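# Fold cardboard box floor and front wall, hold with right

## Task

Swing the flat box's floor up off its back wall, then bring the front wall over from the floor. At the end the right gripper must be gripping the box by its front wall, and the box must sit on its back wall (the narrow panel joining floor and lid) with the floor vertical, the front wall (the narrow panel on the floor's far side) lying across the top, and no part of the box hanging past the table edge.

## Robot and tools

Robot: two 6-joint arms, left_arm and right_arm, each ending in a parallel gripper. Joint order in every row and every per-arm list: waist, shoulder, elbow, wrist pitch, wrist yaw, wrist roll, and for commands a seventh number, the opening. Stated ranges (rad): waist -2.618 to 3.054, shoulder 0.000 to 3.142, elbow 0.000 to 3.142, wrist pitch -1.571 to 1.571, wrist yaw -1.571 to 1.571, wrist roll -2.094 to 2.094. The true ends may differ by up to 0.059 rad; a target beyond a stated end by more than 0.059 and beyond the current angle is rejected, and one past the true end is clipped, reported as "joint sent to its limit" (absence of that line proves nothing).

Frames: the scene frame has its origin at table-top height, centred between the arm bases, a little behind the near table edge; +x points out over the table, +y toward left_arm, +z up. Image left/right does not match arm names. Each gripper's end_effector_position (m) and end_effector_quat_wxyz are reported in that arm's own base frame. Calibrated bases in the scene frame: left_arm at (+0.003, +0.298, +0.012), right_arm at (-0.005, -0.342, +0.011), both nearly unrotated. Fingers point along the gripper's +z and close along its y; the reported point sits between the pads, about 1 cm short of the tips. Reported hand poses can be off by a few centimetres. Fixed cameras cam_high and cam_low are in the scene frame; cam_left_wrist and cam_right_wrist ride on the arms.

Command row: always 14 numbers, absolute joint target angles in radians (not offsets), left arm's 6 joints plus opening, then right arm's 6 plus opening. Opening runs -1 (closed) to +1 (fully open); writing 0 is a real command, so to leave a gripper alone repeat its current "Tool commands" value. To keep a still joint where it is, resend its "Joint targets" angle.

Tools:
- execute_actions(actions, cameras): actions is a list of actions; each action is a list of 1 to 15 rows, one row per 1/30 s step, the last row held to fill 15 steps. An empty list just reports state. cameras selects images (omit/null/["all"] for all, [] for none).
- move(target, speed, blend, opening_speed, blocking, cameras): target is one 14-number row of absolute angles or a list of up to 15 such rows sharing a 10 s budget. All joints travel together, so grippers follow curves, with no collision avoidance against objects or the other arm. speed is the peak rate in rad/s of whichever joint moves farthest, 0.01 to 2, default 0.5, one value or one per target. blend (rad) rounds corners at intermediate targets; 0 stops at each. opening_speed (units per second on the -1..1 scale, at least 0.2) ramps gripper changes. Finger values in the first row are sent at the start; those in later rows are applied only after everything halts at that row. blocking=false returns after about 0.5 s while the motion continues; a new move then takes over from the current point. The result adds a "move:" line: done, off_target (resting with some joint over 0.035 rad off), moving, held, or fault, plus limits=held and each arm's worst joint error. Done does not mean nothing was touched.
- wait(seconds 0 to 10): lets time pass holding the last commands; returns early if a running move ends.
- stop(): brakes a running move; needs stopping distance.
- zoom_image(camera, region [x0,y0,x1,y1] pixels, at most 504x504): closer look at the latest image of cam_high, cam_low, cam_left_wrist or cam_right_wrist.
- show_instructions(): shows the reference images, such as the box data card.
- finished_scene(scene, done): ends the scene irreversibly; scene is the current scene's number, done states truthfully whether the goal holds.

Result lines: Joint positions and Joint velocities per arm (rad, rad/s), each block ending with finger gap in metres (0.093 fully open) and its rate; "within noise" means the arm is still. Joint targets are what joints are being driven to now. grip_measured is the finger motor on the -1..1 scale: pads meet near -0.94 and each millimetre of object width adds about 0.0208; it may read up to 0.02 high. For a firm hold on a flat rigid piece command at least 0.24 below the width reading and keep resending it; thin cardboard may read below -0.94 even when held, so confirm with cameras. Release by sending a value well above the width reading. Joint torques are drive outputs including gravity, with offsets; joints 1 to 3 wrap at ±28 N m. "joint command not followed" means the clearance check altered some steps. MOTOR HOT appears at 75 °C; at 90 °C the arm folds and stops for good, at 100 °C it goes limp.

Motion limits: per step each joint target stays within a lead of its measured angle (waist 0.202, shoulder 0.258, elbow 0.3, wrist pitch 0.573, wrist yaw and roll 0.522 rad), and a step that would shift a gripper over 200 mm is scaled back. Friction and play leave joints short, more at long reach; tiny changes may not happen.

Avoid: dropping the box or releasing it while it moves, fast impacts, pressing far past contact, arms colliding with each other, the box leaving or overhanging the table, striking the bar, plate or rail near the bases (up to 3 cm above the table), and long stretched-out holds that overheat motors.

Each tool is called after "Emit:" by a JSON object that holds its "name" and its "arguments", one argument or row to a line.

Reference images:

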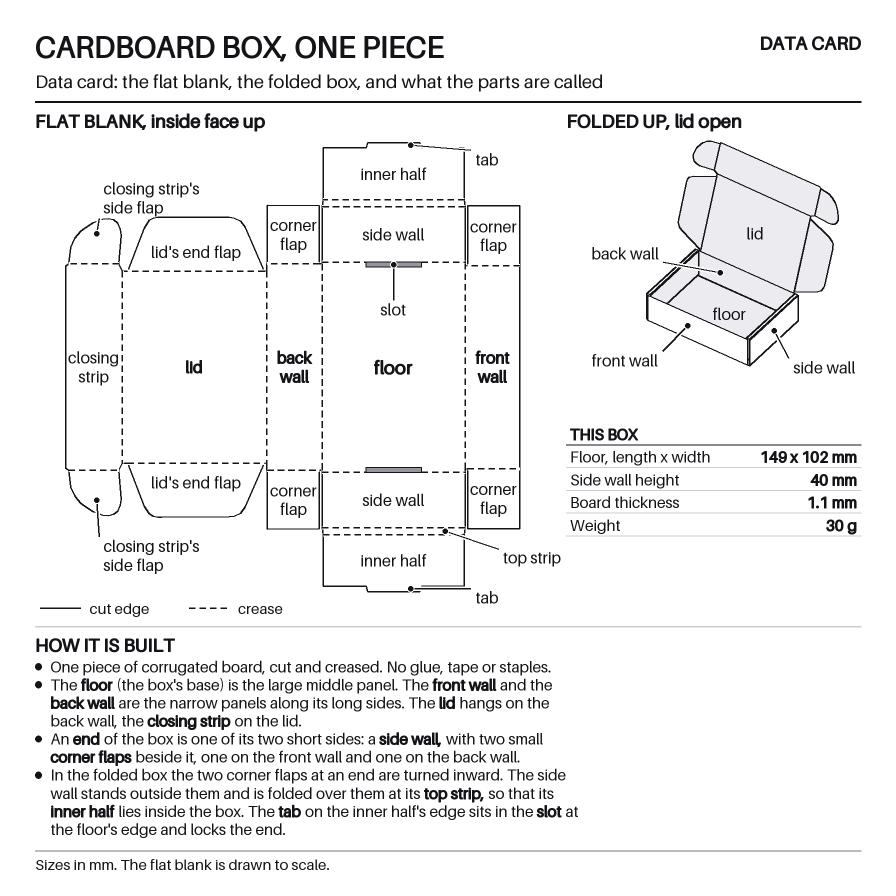

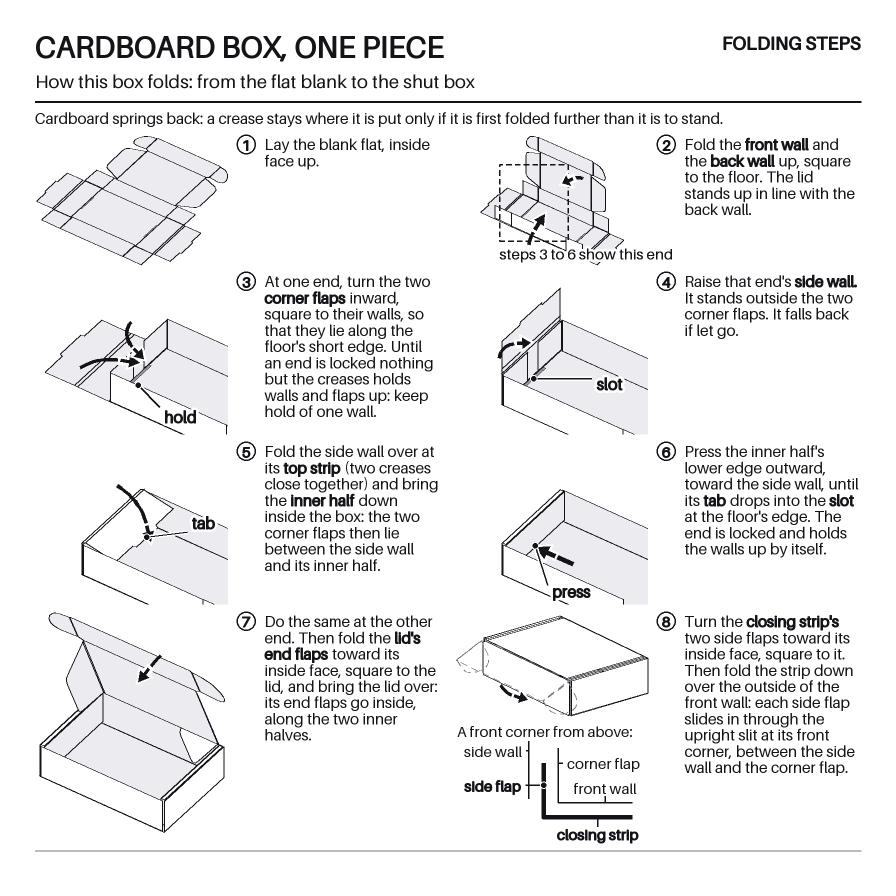

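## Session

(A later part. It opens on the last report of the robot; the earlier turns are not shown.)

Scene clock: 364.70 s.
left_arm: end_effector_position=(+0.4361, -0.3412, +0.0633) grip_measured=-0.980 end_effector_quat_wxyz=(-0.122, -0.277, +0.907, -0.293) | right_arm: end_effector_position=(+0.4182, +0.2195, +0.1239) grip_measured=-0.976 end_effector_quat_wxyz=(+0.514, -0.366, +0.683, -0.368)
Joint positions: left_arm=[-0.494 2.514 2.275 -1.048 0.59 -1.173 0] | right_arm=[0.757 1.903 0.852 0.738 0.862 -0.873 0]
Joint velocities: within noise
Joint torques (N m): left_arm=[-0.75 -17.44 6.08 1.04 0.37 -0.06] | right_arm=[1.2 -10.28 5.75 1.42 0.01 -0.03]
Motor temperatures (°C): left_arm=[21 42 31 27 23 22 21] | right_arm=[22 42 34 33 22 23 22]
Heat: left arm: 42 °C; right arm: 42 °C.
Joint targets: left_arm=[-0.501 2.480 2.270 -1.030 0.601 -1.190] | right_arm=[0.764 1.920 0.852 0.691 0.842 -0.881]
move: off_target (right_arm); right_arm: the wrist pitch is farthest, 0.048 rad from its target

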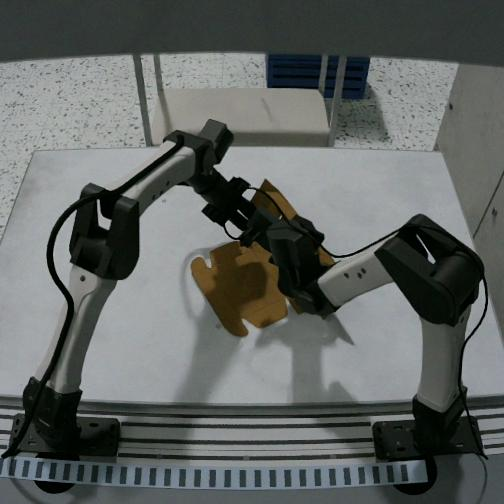

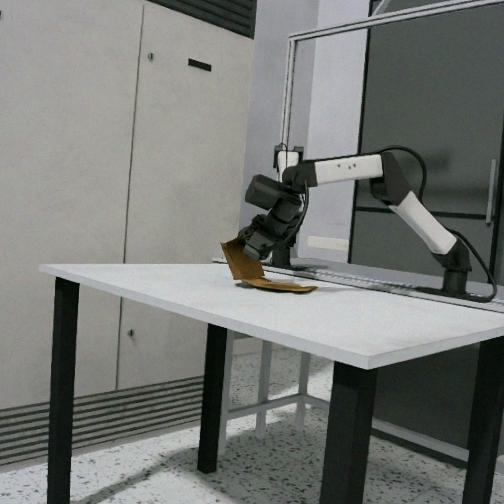

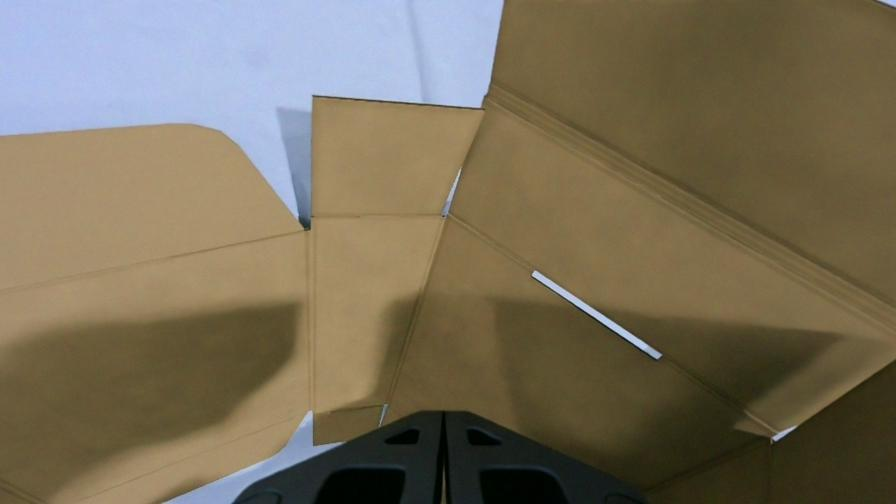

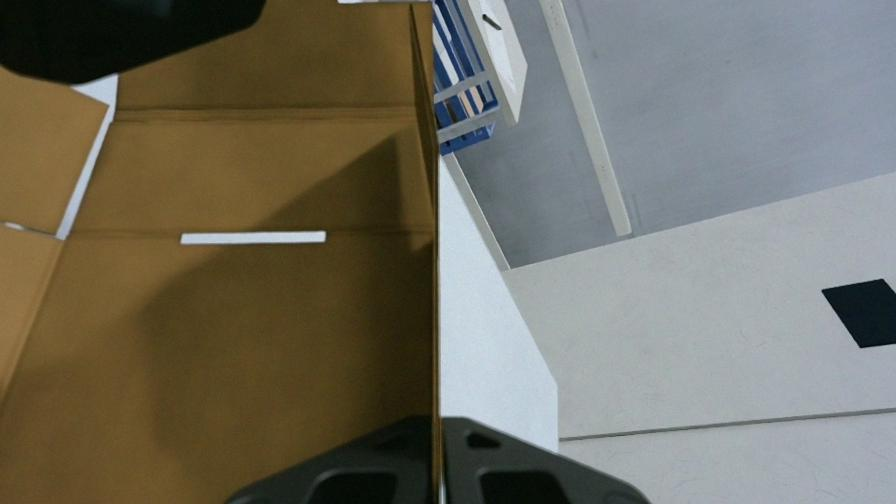

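Emit:
{"name": "move", "arguments": {
  "target": [
    [-0.525,2.62,2.29,-1.03,0.59,-1.19,-1,0.764,1.92,0.852,0.69,0.85,-0.88,-1],
    [-0.525,2.70,2.295,-1.03,0.59,-1.19,-1,0.764,1.92,0.852,0.69,0.85,-0.88,-1]
  ],
  "speed": [0.3,0.2],
  "blend": 0.03
}}

Scene clock: 368.33 s.
left_arm: end_effector_position=(+0.4145, -0.3510, -0.0049) grip_measured=-0.980 end_effector_quat_wxyz=(-0.185, -0.283, +0.905, -0.257) | right_arm: end_effector_position=(+0.4177, +0.2191, +0.1218) grip_measured=-0.976 end_effector_quat_wxyz=(+0.509, -0.372, +0.682, -0.371)
Joint positions: left_arm=[-0.519 2.655 2.279 -1.048 0.631 -1.173 0] | right_arm=[0.757 1.903 0.852 0.726 0.862 -0.879 0]
Joint velocities: within noise
Joint torques (N m): left_arm=[-0.77 -10.7 7.49 0.73 0 -0.04] | right_arm=[1.17 -10.26 5.75 1.54 0.11 0.05]
Motor temperatures (°C): left_arm=[21 43 31 27 23 22 21] | right_arm=[22 42 34 33 22 23 22]
Heat: left arm: 43 °C; right arm: 42 °C.
Joint targets: left_arm=[-0.527 2.700 2.295 -1.031 0.599 -1.189] | right_arm=[0.764 1.920 0.852 0.689 0.850 -0.879]
move: off_target (left_arm, right_arm); left_arm: the shoulder is farthest, 0.045 rad from its target; right_arm: the wrist pitch is farthest, 0.036 rad from its target

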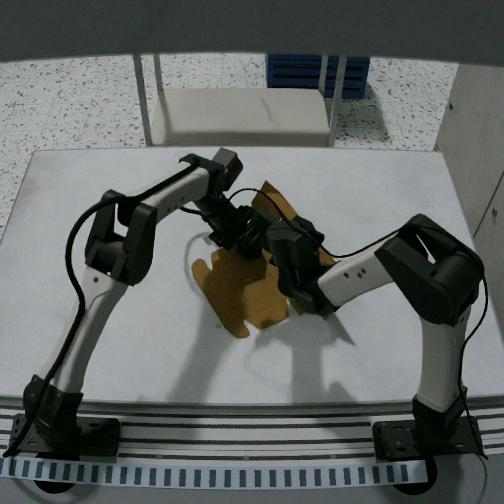

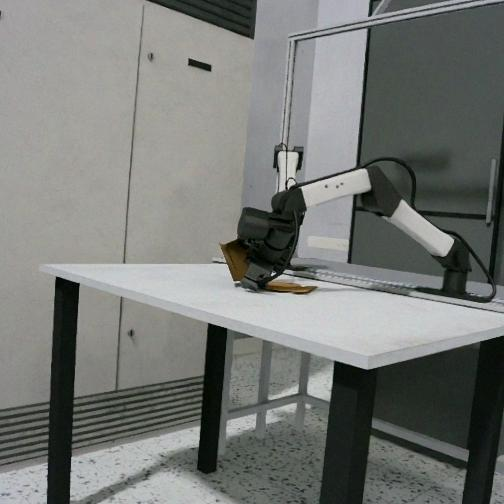

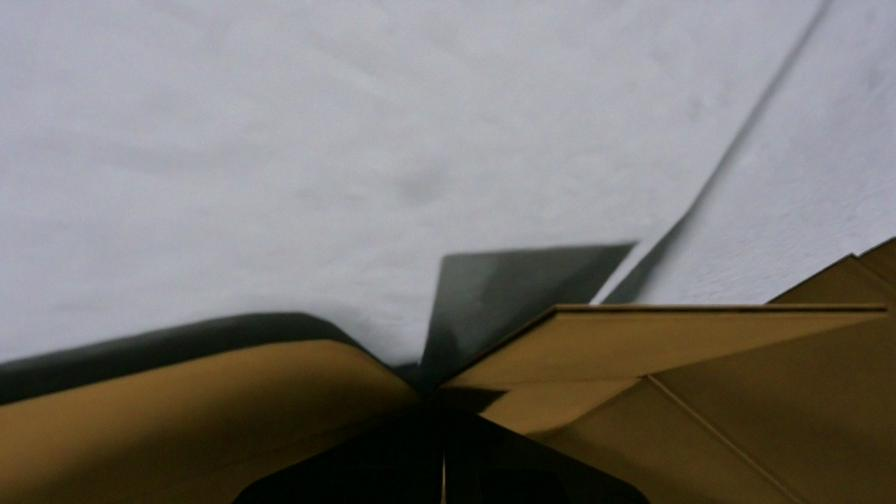

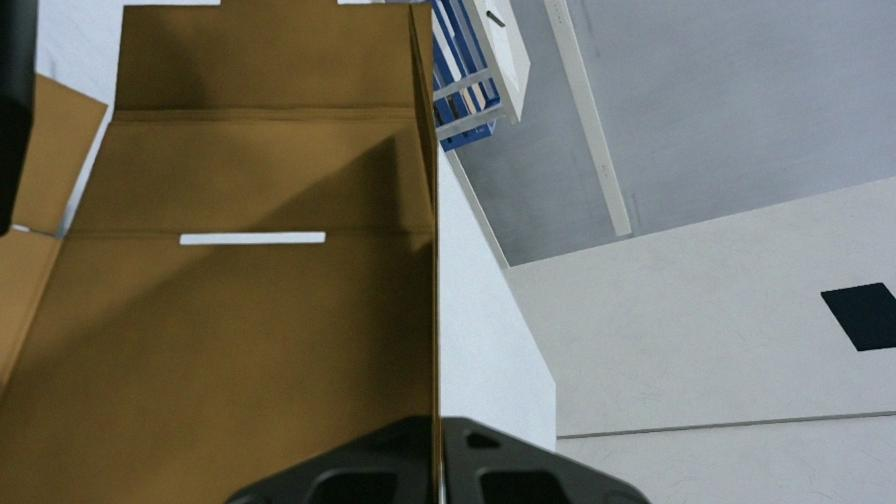

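Emit:
{"name": "move", "arguments": {
  "target": [
    [-0.527,2.71,2.295,-1.03,0.59,-1.19,-1,0.837,2.045,0.84,0.92,0.91,-1.19,-1]
  ],
  "speed": 0.2
}}

Scene clock: 373.63 s.
left_arm: end_effector_position=(+0.4113, -0.3538, -0.0088) grip_measured=-0.980 end_effector_quat_wxyz=(-0.189, -0.281, +0.906, -0.254) | right_arm: end_effector_position=(+0.4103, +0.2388, +0.1175) grip_measured=-0.976 end_effector_quat_wxyz=(+0.489, -0.427, +0.616, -0.445)
Joint positions: left_arm=[-0.526 2.663 2.279 -1.047 0.631 -1.174 0] | right_arm=[0.817 2.003 0.852 0.938 0.939 -1.172 0]
Joint velocities: within noise
Joint torques (N m): left_arm=[-0.92 -10.43 7.46 0.72 -0.1 -0.06] | right_arm=[2.32 -8.25 4.34 1.74 -0.03 -0.11]
Motor temperatures (°C): left_arm=[21 42 31 27 23 22 21] | right_arm=[22 42 34 33 22 23 22]
Heat: left arm: 42 °C; right arm: 42 °C.
Joint targets: left_arm=[-0.535 2.710 2.295 -1.029 0.590 -1.191] | right_arm=[0.836 2.045 0.840 0.920 0.918 -1.189]
move: off_target (left_arm, right_arm); left_arm: the shoulder is farthest, 0.047 rad from its target; right_arm: the shoulder is farthest, 0.042 rad from its target

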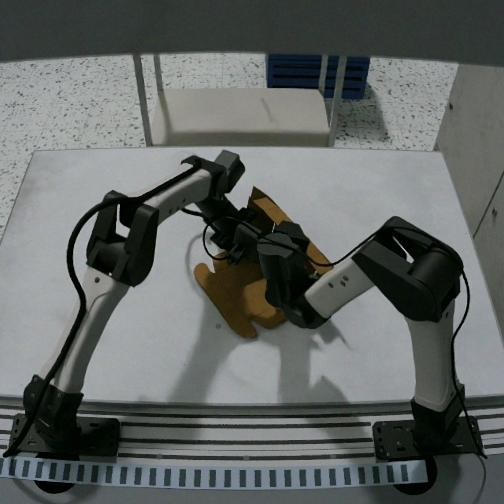

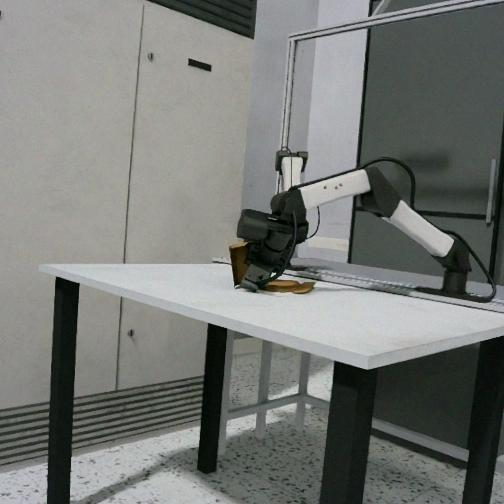

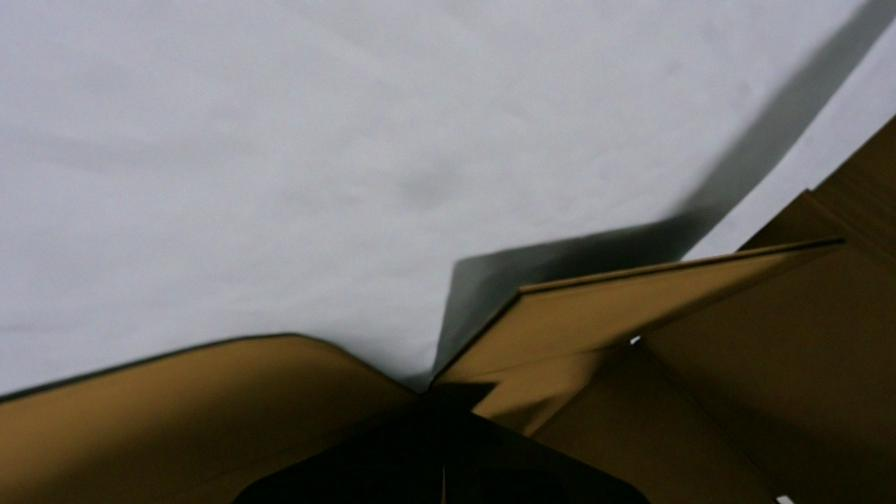

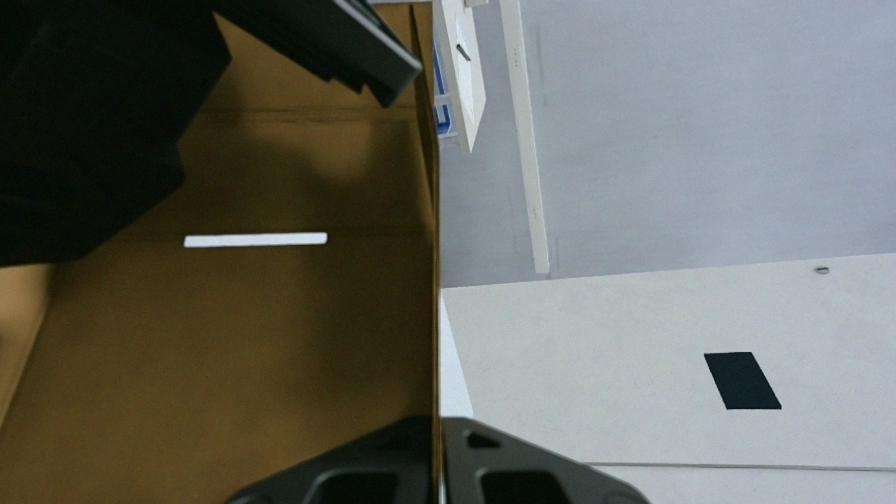

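Emit:
{"name": "move", "arguments": {
  "target": [
    [-0.535,2.71,2.295,-1.03,0.59,-1.19,-1,0.90,2.23,0.855,1.31,1.0,-1.58,-1]
  ],
  "speed": 0.2
}}

Emit:
{"name": "zoom_image", "arguments": {
  "camera": "cam_low",
  "region": [190, 190, 340, 310]
}}

Scene clock: 376.77 s.
left_arm: end_effector_position=(+0.4116, -0.3533, -0.0090) grip_measured=-0.980 end_effector_quat_wxyz=(-0.188, -0.278, +0.907, -0.255) | right_arm: end_effector_position=(+0.4018, +0.2461, +0.1095) grip_measured=-0.976 end_effector_quat_wxyz=(+0.473, -0.437, +0.550, -0.531)
Joint positions: left_arm=[-0.525 2.664 2.281 -1.048 0.633 -1.165 0] | right_arm=[0.862 2.184 0.852 1.355 1.034 -1.534 0]
Joint velocities: within noise
Joint torques (N m): left_arm=[-0.83 -10.45 7.36 0.71 -0.1 -0.06] | right_arm=[4.23 -8.46 4.56 1.35 -0.29 -0.26]
Motor temperatures (°C): left_arm=[21 42 31 27 23 22 21] | right_arm=[22 42 34 33 22 23 22]
Heat: left arm: 42 °C; right arm: 42 °C.
Joint targets: left_arm=[-0.533 2.711 2.295 -1.031 0.591 -1.180] | right_arm=[0.901 2.229 0.855 1.310 1.000 -1.571]
move: off_target (left_arm, right_arm); left_arm: the shoulder is farthest, 0.046 rad from its target; right_arm: the shoulder is farthest, 0.046 rad from its target

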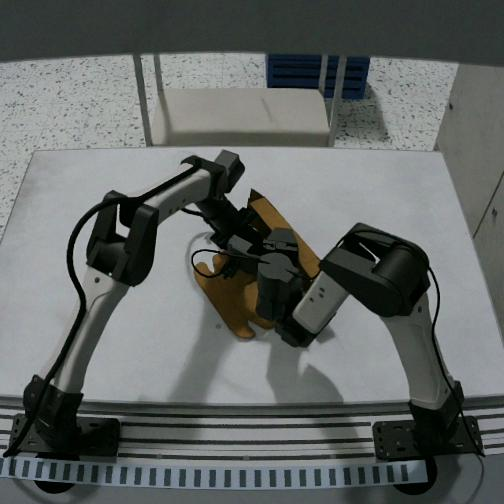

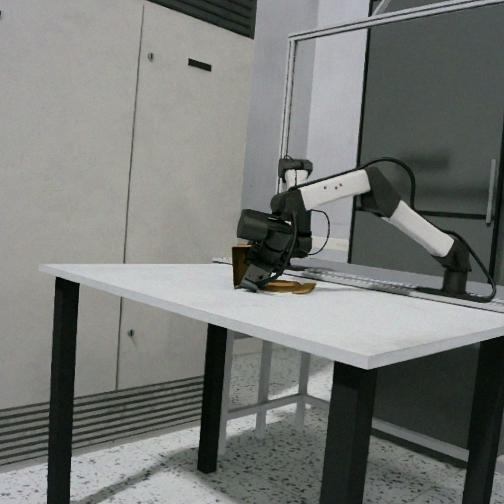

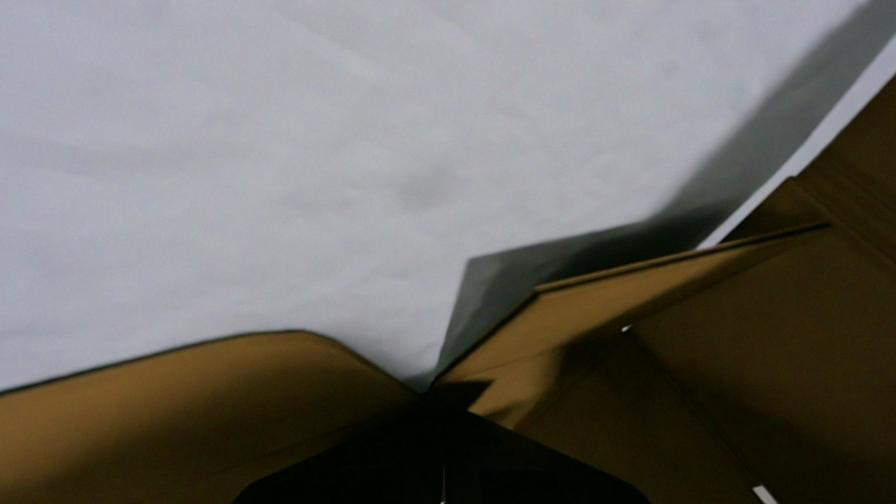

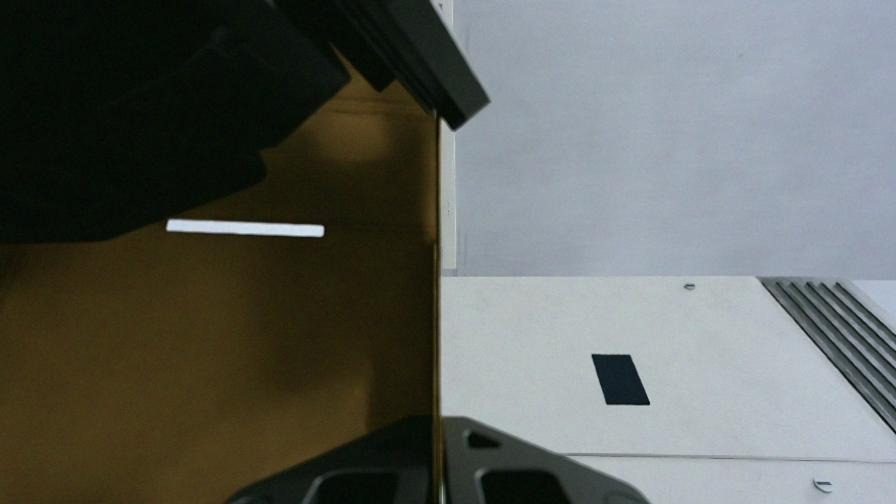

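Scaled by 3.360 from the camera's 504x504 image, which has a finer 720x720 frame.

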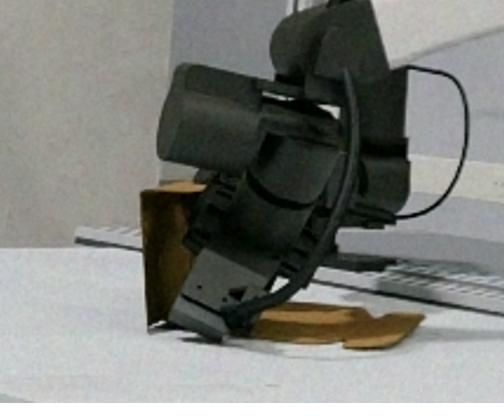

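Emit:
{"name": "move", "arguments": {
  "target": [
    [-0.47,2.60,2.30,-1.05,0.6,-1.19,-1,0.90,2.23,0.855,1.31,1.0,-1.571,-1]
  ],
  "speed": 0.15
}}

Emit:
{"name": "zoom_image", "arguments": {
  "camera": "cam_low",
  "region": [190, 190, 340, 310]
}}

Scene clock: 379.47 s.
left_arm: end_effector_position=(+0.4394, -0.3241, +0.0058) grip_measured=-0.980 end_effector_quat_wxyz=(-0.161, -0.312, +0.898, -0.263) | right_arm: end_effector_position=(+0.3964, +0.2547, +0.1098) grip_measured=-0.976 end_effector_quat_wxyz=(+0.476, -0.446, +0.543, -0.529)
Joint positions: left_arm=[-0.459 2.631 2.281 -1.048 0.607 -1.182 0] | right_arm=[0.883 2.184 0.852 1.356 1.034 -1.547 0]
Joint velocities: within noise
Joint torques (N m): left_arm=[-0.47 -17.44 7.73 0.6 0.11 -0.07] | right_arm=[2.09 -8.49 4.56 1.31 -0.29 -0.17]
Motor temperatures (°C): left_arm=[21 43 32 27 23 22 21] | right_arm=[22 41 34 33 22 23 22]
Heat: left arm: 43 °C; right arm: 41 °C.
Joint targets: left_arm=[-0.463 2.599 2.300 -1.049 0.590 -1.199] | right_arm=[0.899 2.230 0.855 1.310 1.000 -1.571]
move: off_target (right_arm); right_arm: the shoulder is farthest, 0.046 rad from its target

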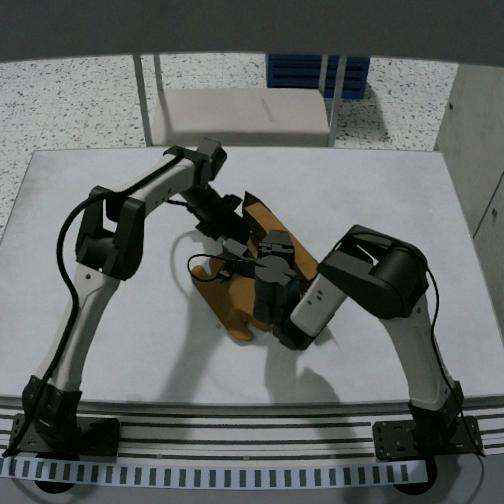

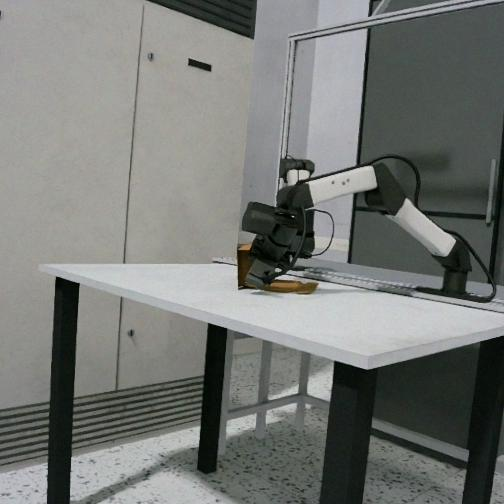

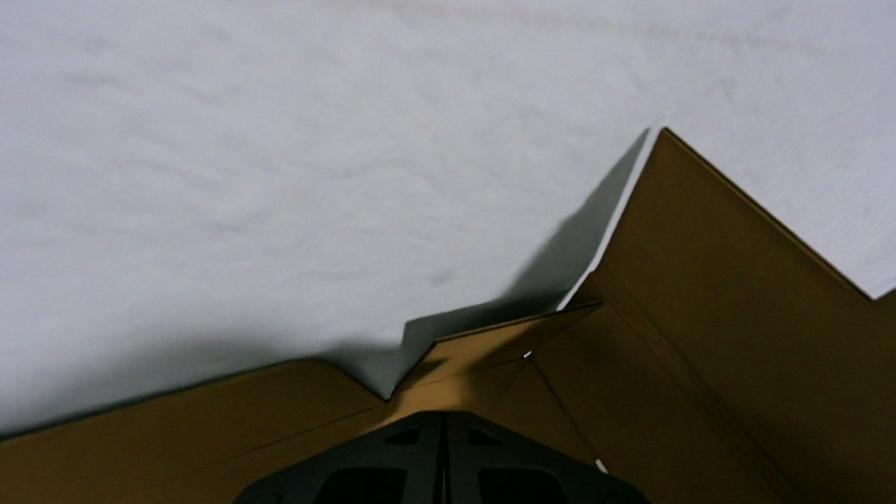

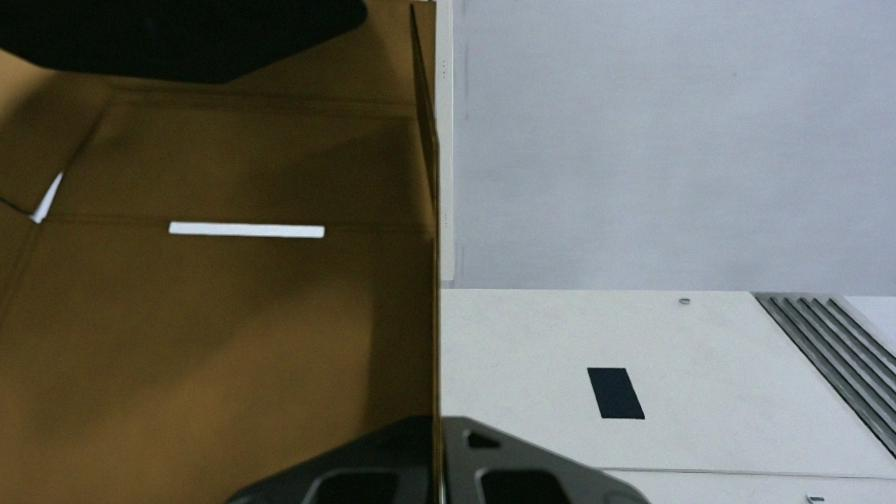

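Scaled by 3.360 from the camera's 504x504 image, which has a finer 720x720 frame.

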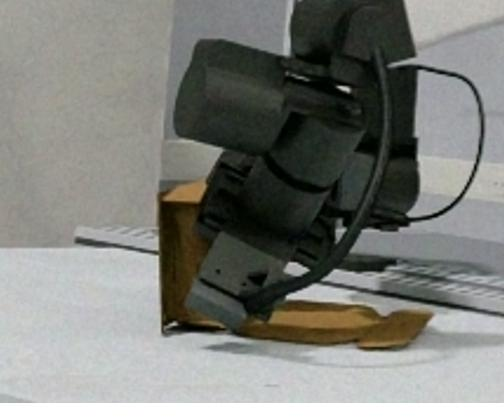

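Emit:
{"name": "move", "arguments": {
  "target": [
    [-0.36,2.35,2.28,-1.05,0.6,-1.19,-1,0.90,2.23,0.855,1.31,1.0,-1.571,-1],
    [-0.05,2.0,2.2,-0.9,0.4,-0.8,-1,0.90,2.23,0.855,1.31,1.0,-1.571,-1]
  ],
  "speed": [0.3,0.6],
  "blend": 0.05
}}

Emit:
{"name": "zoom_image", "arguments": {
  "camera": "cam_low",
  "region": [190, 190, 340, 310]
}}

Emit:
{"name": "zoom_image", "arguments": {
  "camera": "cam_high",
  "region": [170, 150, 370, 370]
}}

Scene clock: 383.27 s.
left_arm: end_effector_position=(+0.5270, -0.0887, +0.3144) grip_measured=-0.981 end_effector_quat_wxyz=(+0.292, -0.258, +0.856, -0.339) | right_arm: end_effector_position=(+0.3966, +0.2563, +0.1105) grip_measured=-0.976 end_effector_quat_wxyz=(+0.480, -0.444, +0.542, -0.528)
Joint positions: left_arm=[-0.04 2.005 2.22 -0.929 0.413 -0.817 0] | right_arm=[0.885 2.188 0.857 1.365 1.032 -1.548 0]
Joint velocities: within noise
Joint torques (N m): left_arm=[-0.72 -11.43 5.08 2.08 0 0.29] | right_arm=[2.06 -8.88 4.31 1.21 -0.28 -0.15]
Motor temperatures (°C): left_arm=[21 45 32 27 23 22 21] | right_arm=[22 41 34 32 22 23 22]
Heat: left arm: 45 °C; right arm: 41 °C.
Joint targets: left_arm=[-0.047 2.000 2.199 -0.901 0.401 -0.801] | right_arm=[0.901 2.231 0.856 1.310 1.001 -1.571]
move: off_target (right_arm); right_arm: the wrist pitch is farthest, 0.055 rad from its target

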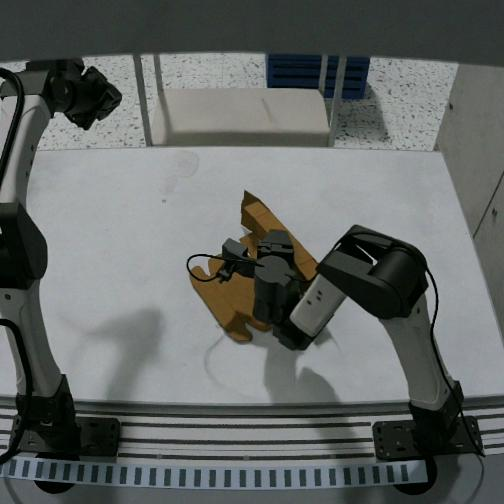

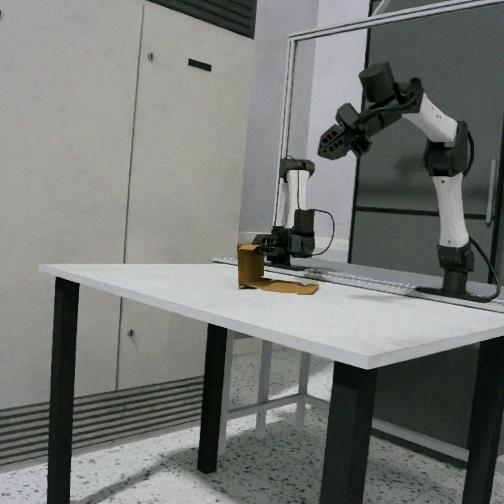

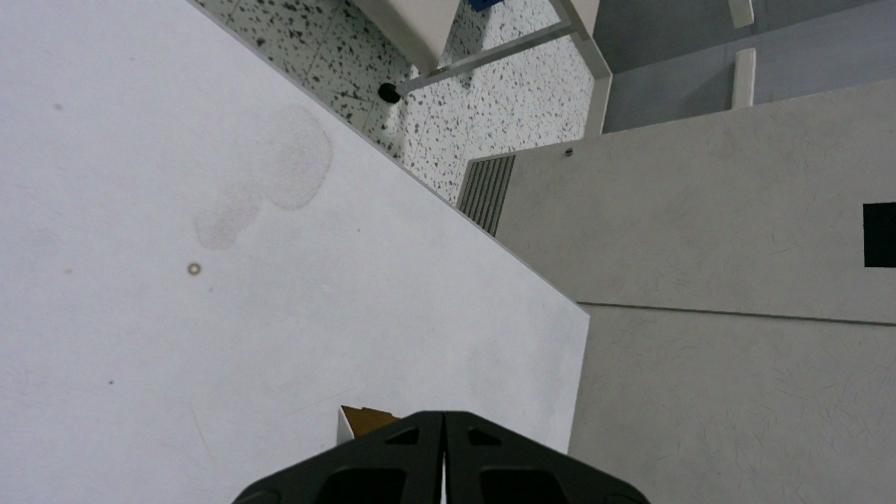

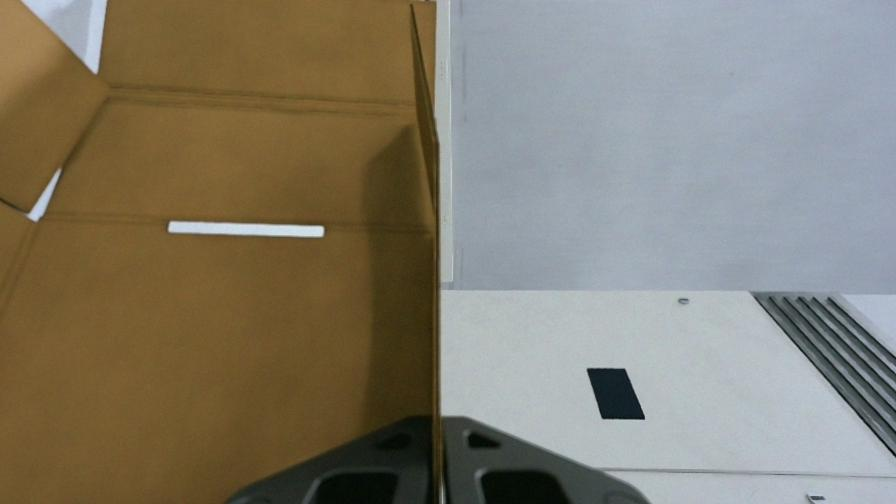

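Scaled by 3.360 from the camera's 504x504 image, which has a finer 720x720 frame.

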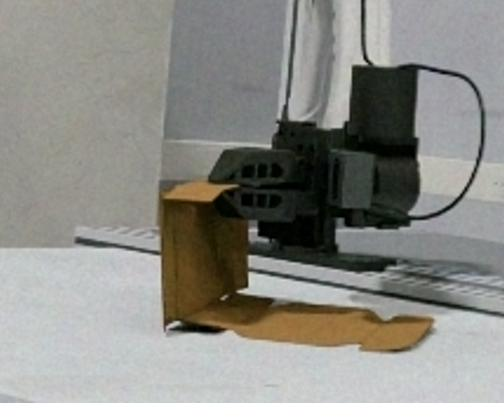

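Scaled by 2.291 from the camera's 504x504 image, which has a finer 720x720 frame.

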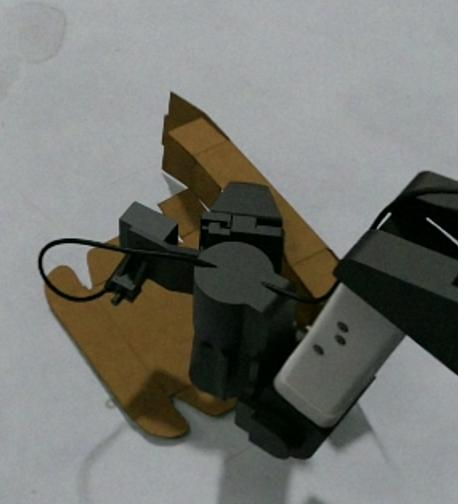

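Emit:
{"name": "move", "arguments": {
  "target": [-0.05,2.0,2.2,-0.9,0.4,-0.8,-1,0.90,2.262,0.855,1.315,1.0,-1.571,-1],
  "speed": 0.1
}}

Emit:
{"name": "zoom_image", "arguments": {
  "camera": "cam_low",
  "region": [220, 225, 330, 305]
}}

Scene clock: 385.63 s.
left_arm: end_effector_position=(+0.5270, -0.0885, +0.3144) grip_measured=-0.981 end_effector_quat_wxyz=(+0.293, -0.258, +0.856, -0.338) | right_arm: end_effector_position=(+0.3965, +0.2561, +0.1072) grip_measured=-0.976 end_effector_quat_wxyz=(+0.478, -0.446, +0.539, -0.531)
Joint positions: left_arm=[-0.04 2.005 2.22 -0.929 0.412 -0.816 0] | right_arm=[0.885 2.205 0.857 1.39 1.032 -1.565 0]
Joint velocities: within noise
Joint torques (N m): left_arm=[-0.99 -11.43 5.12 2.12 -0.01 0.3] | right_arm=[1.98 -7.56 4.12 0.99 -0.3 -0.11]
Motor temperatures (°C): left_arm=[21 44 32 28 23 22 21] | right_arm=[22 41 33 32 22 23 22]
Heat: left arm: 44 °C; right arm: 41 °C.
Joint targets: left_arm=[-0.050 2.000 2.200 -0.900 0.399 -0.800] | right_arm=[0.900 2.262 0.855 1.315 1.000 -1.581]
move: off_target (right_arm); right_arm: the wrist pitch is farthest, 0.075 rad from its target

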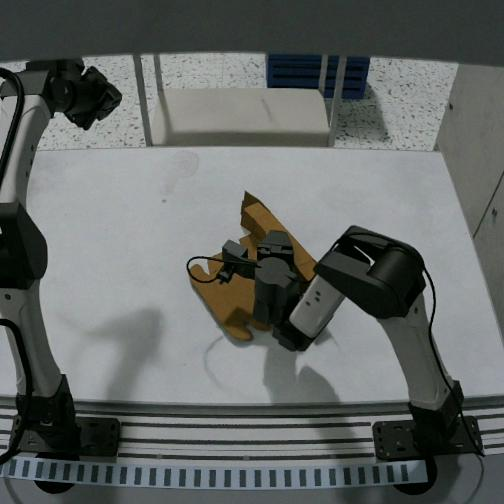

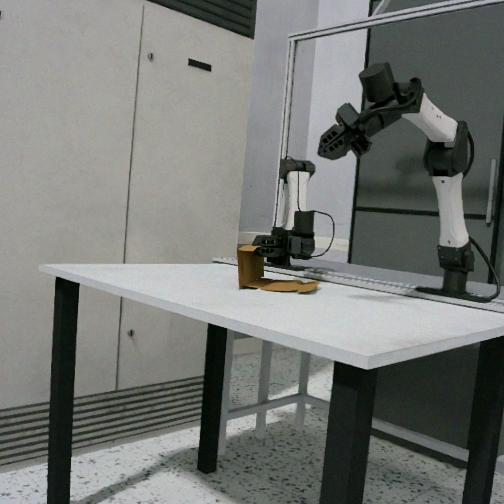

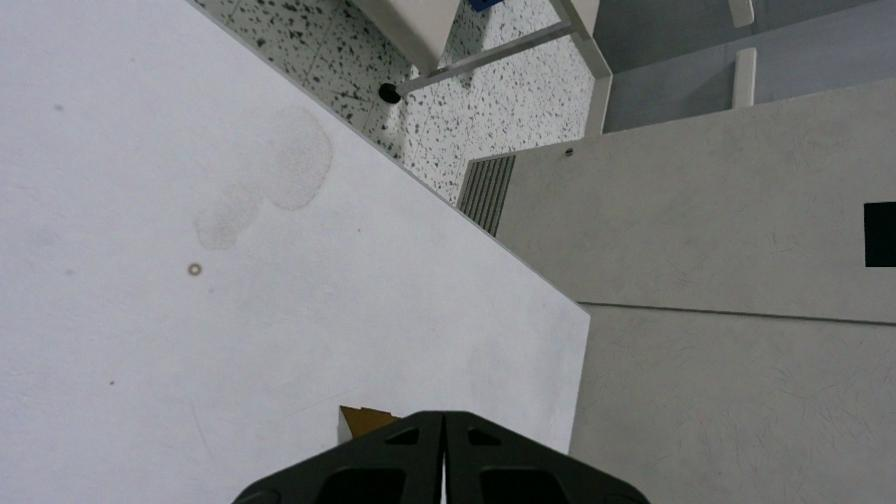

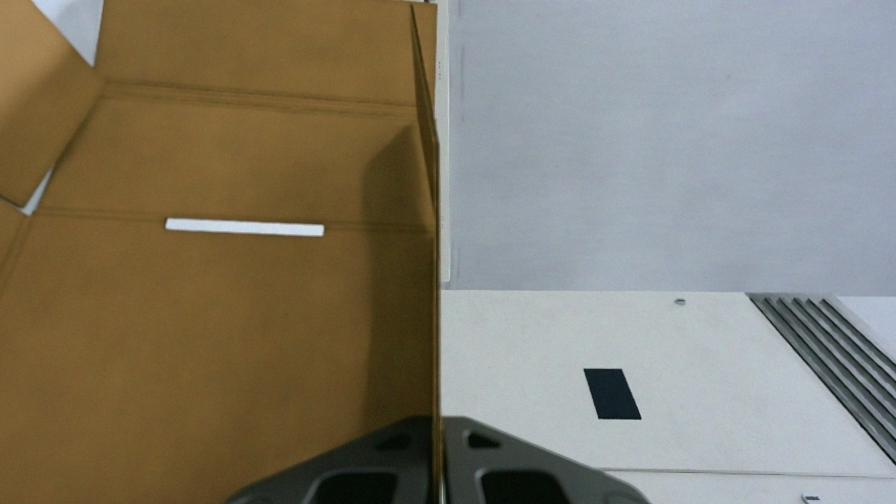

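Scaled by 4.582 from the camera's 504x504 image, which has a finer 720x720 frame.

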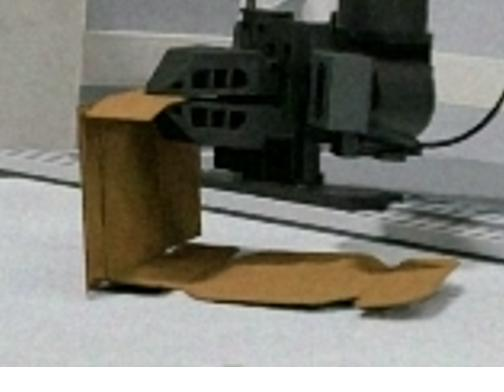

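Emit:
{"name": "zoom_image", "arguments": {
  "camera": "cam_low",
  "region": [232, 270, 292, 300]
}}

Scaled by 8.400 from the camera's 504x504 image, which has a finer 720x720 frame.

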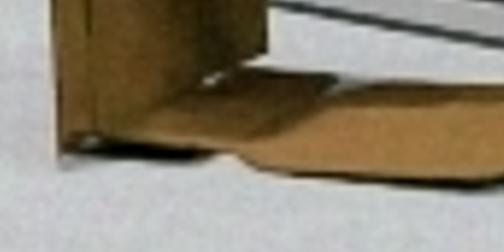

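Emit:
{"name": "move", "arguments": {
  "target": [
    [-0.05,2.0,2.2,-0.9,0.4,-0.8,-1,0.955,2.265,0.855,1.32,1.055,-1.571,-1]
  ],
  "speed": 0.08
}}

Emit:
{"name": "zoom_image", "arguments": {
  "camera": "cam_low",
  "region": [220, 235, 320, 305]
}}

Scene clock: 389.67 s.
left_arm: end_effector_position=(+0.5270, -0.0885, +0.3144) grip_measured=-0.981 end_effector_quat_wxyz=(+0.293, -0.258, +0.856, -0.338) | right_arm: end_effector_position=(+0.3808, +0.2782, +0.1058) grip_measured=-0.976 end_effector_quat_wxyz=(+0.496, -0.457, +0.529, -0.515)
Joint positions: left_arm=[-0.04 2.005 2.22 -0.929 0.412 -0.816 0] | right_arm=[0.943 2.211 0.857 1.398 1.035 -1.554 0]
Joint velocities: within noise
Joint torques (N m): left_arm=[-1.01 -11.3 5.09 2.11 0.03 0.31] | right_arm=[1.57 -7.86 4.1 0.95 0.26 0.01]
Motor temperatures (°C): left_arm=[21 44 32 29 23 22 21] | right_arm=[22 41 33 32 22 23 22]
Heat: left arm: 44 °C; right arm: 41 °C.
Joint targets: left_arm=[-0.050 2.000 2.200 -0.900 0.400 -0.800] | right_arm=[0.954 2.265 0.855 1.320 1.054 -1.561]
move: off_target (right_arm); right_arm: the wrist pitch is farthest, 0.078 rad from its target

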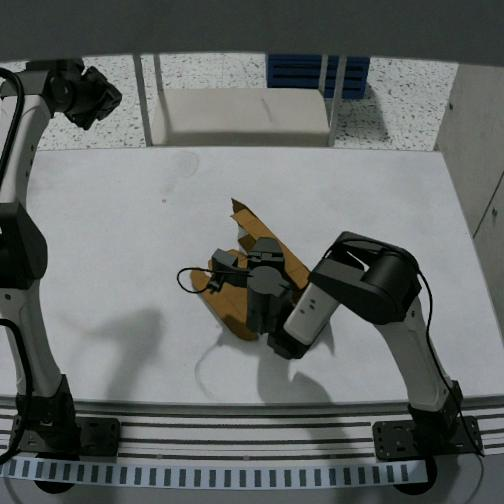

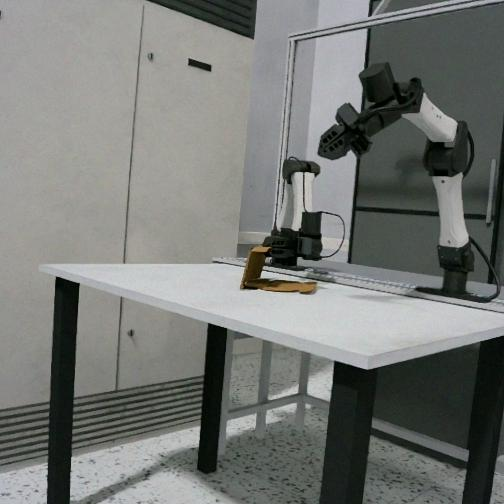

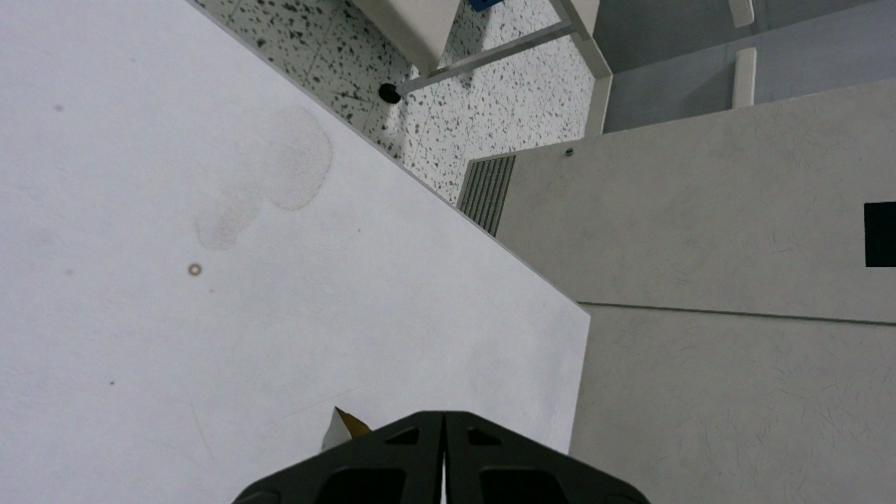

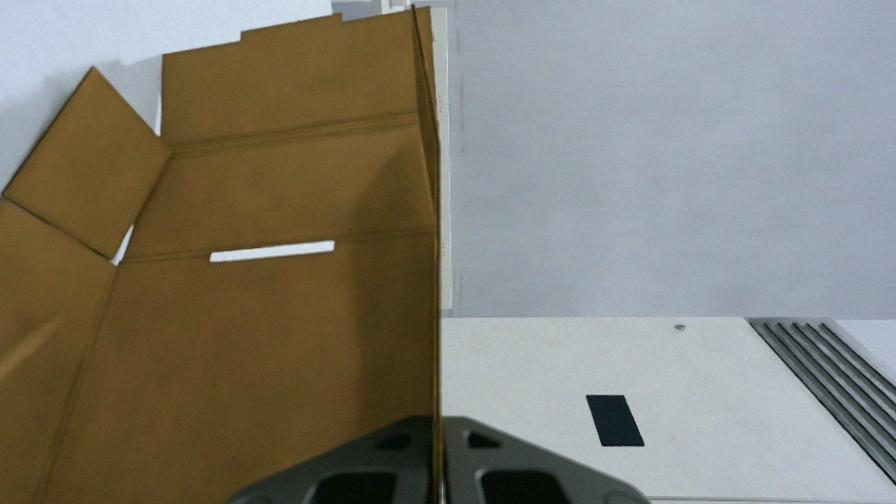

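Scaled by 5.040 from the camera's 504x504 image, which has a finer 720x720 frame.

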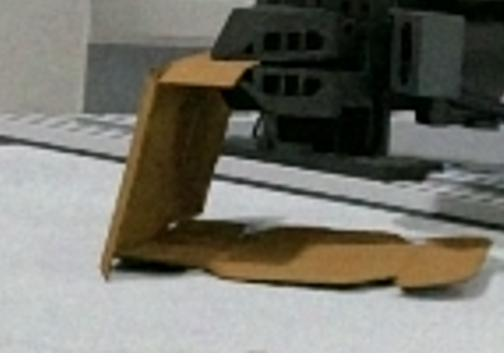

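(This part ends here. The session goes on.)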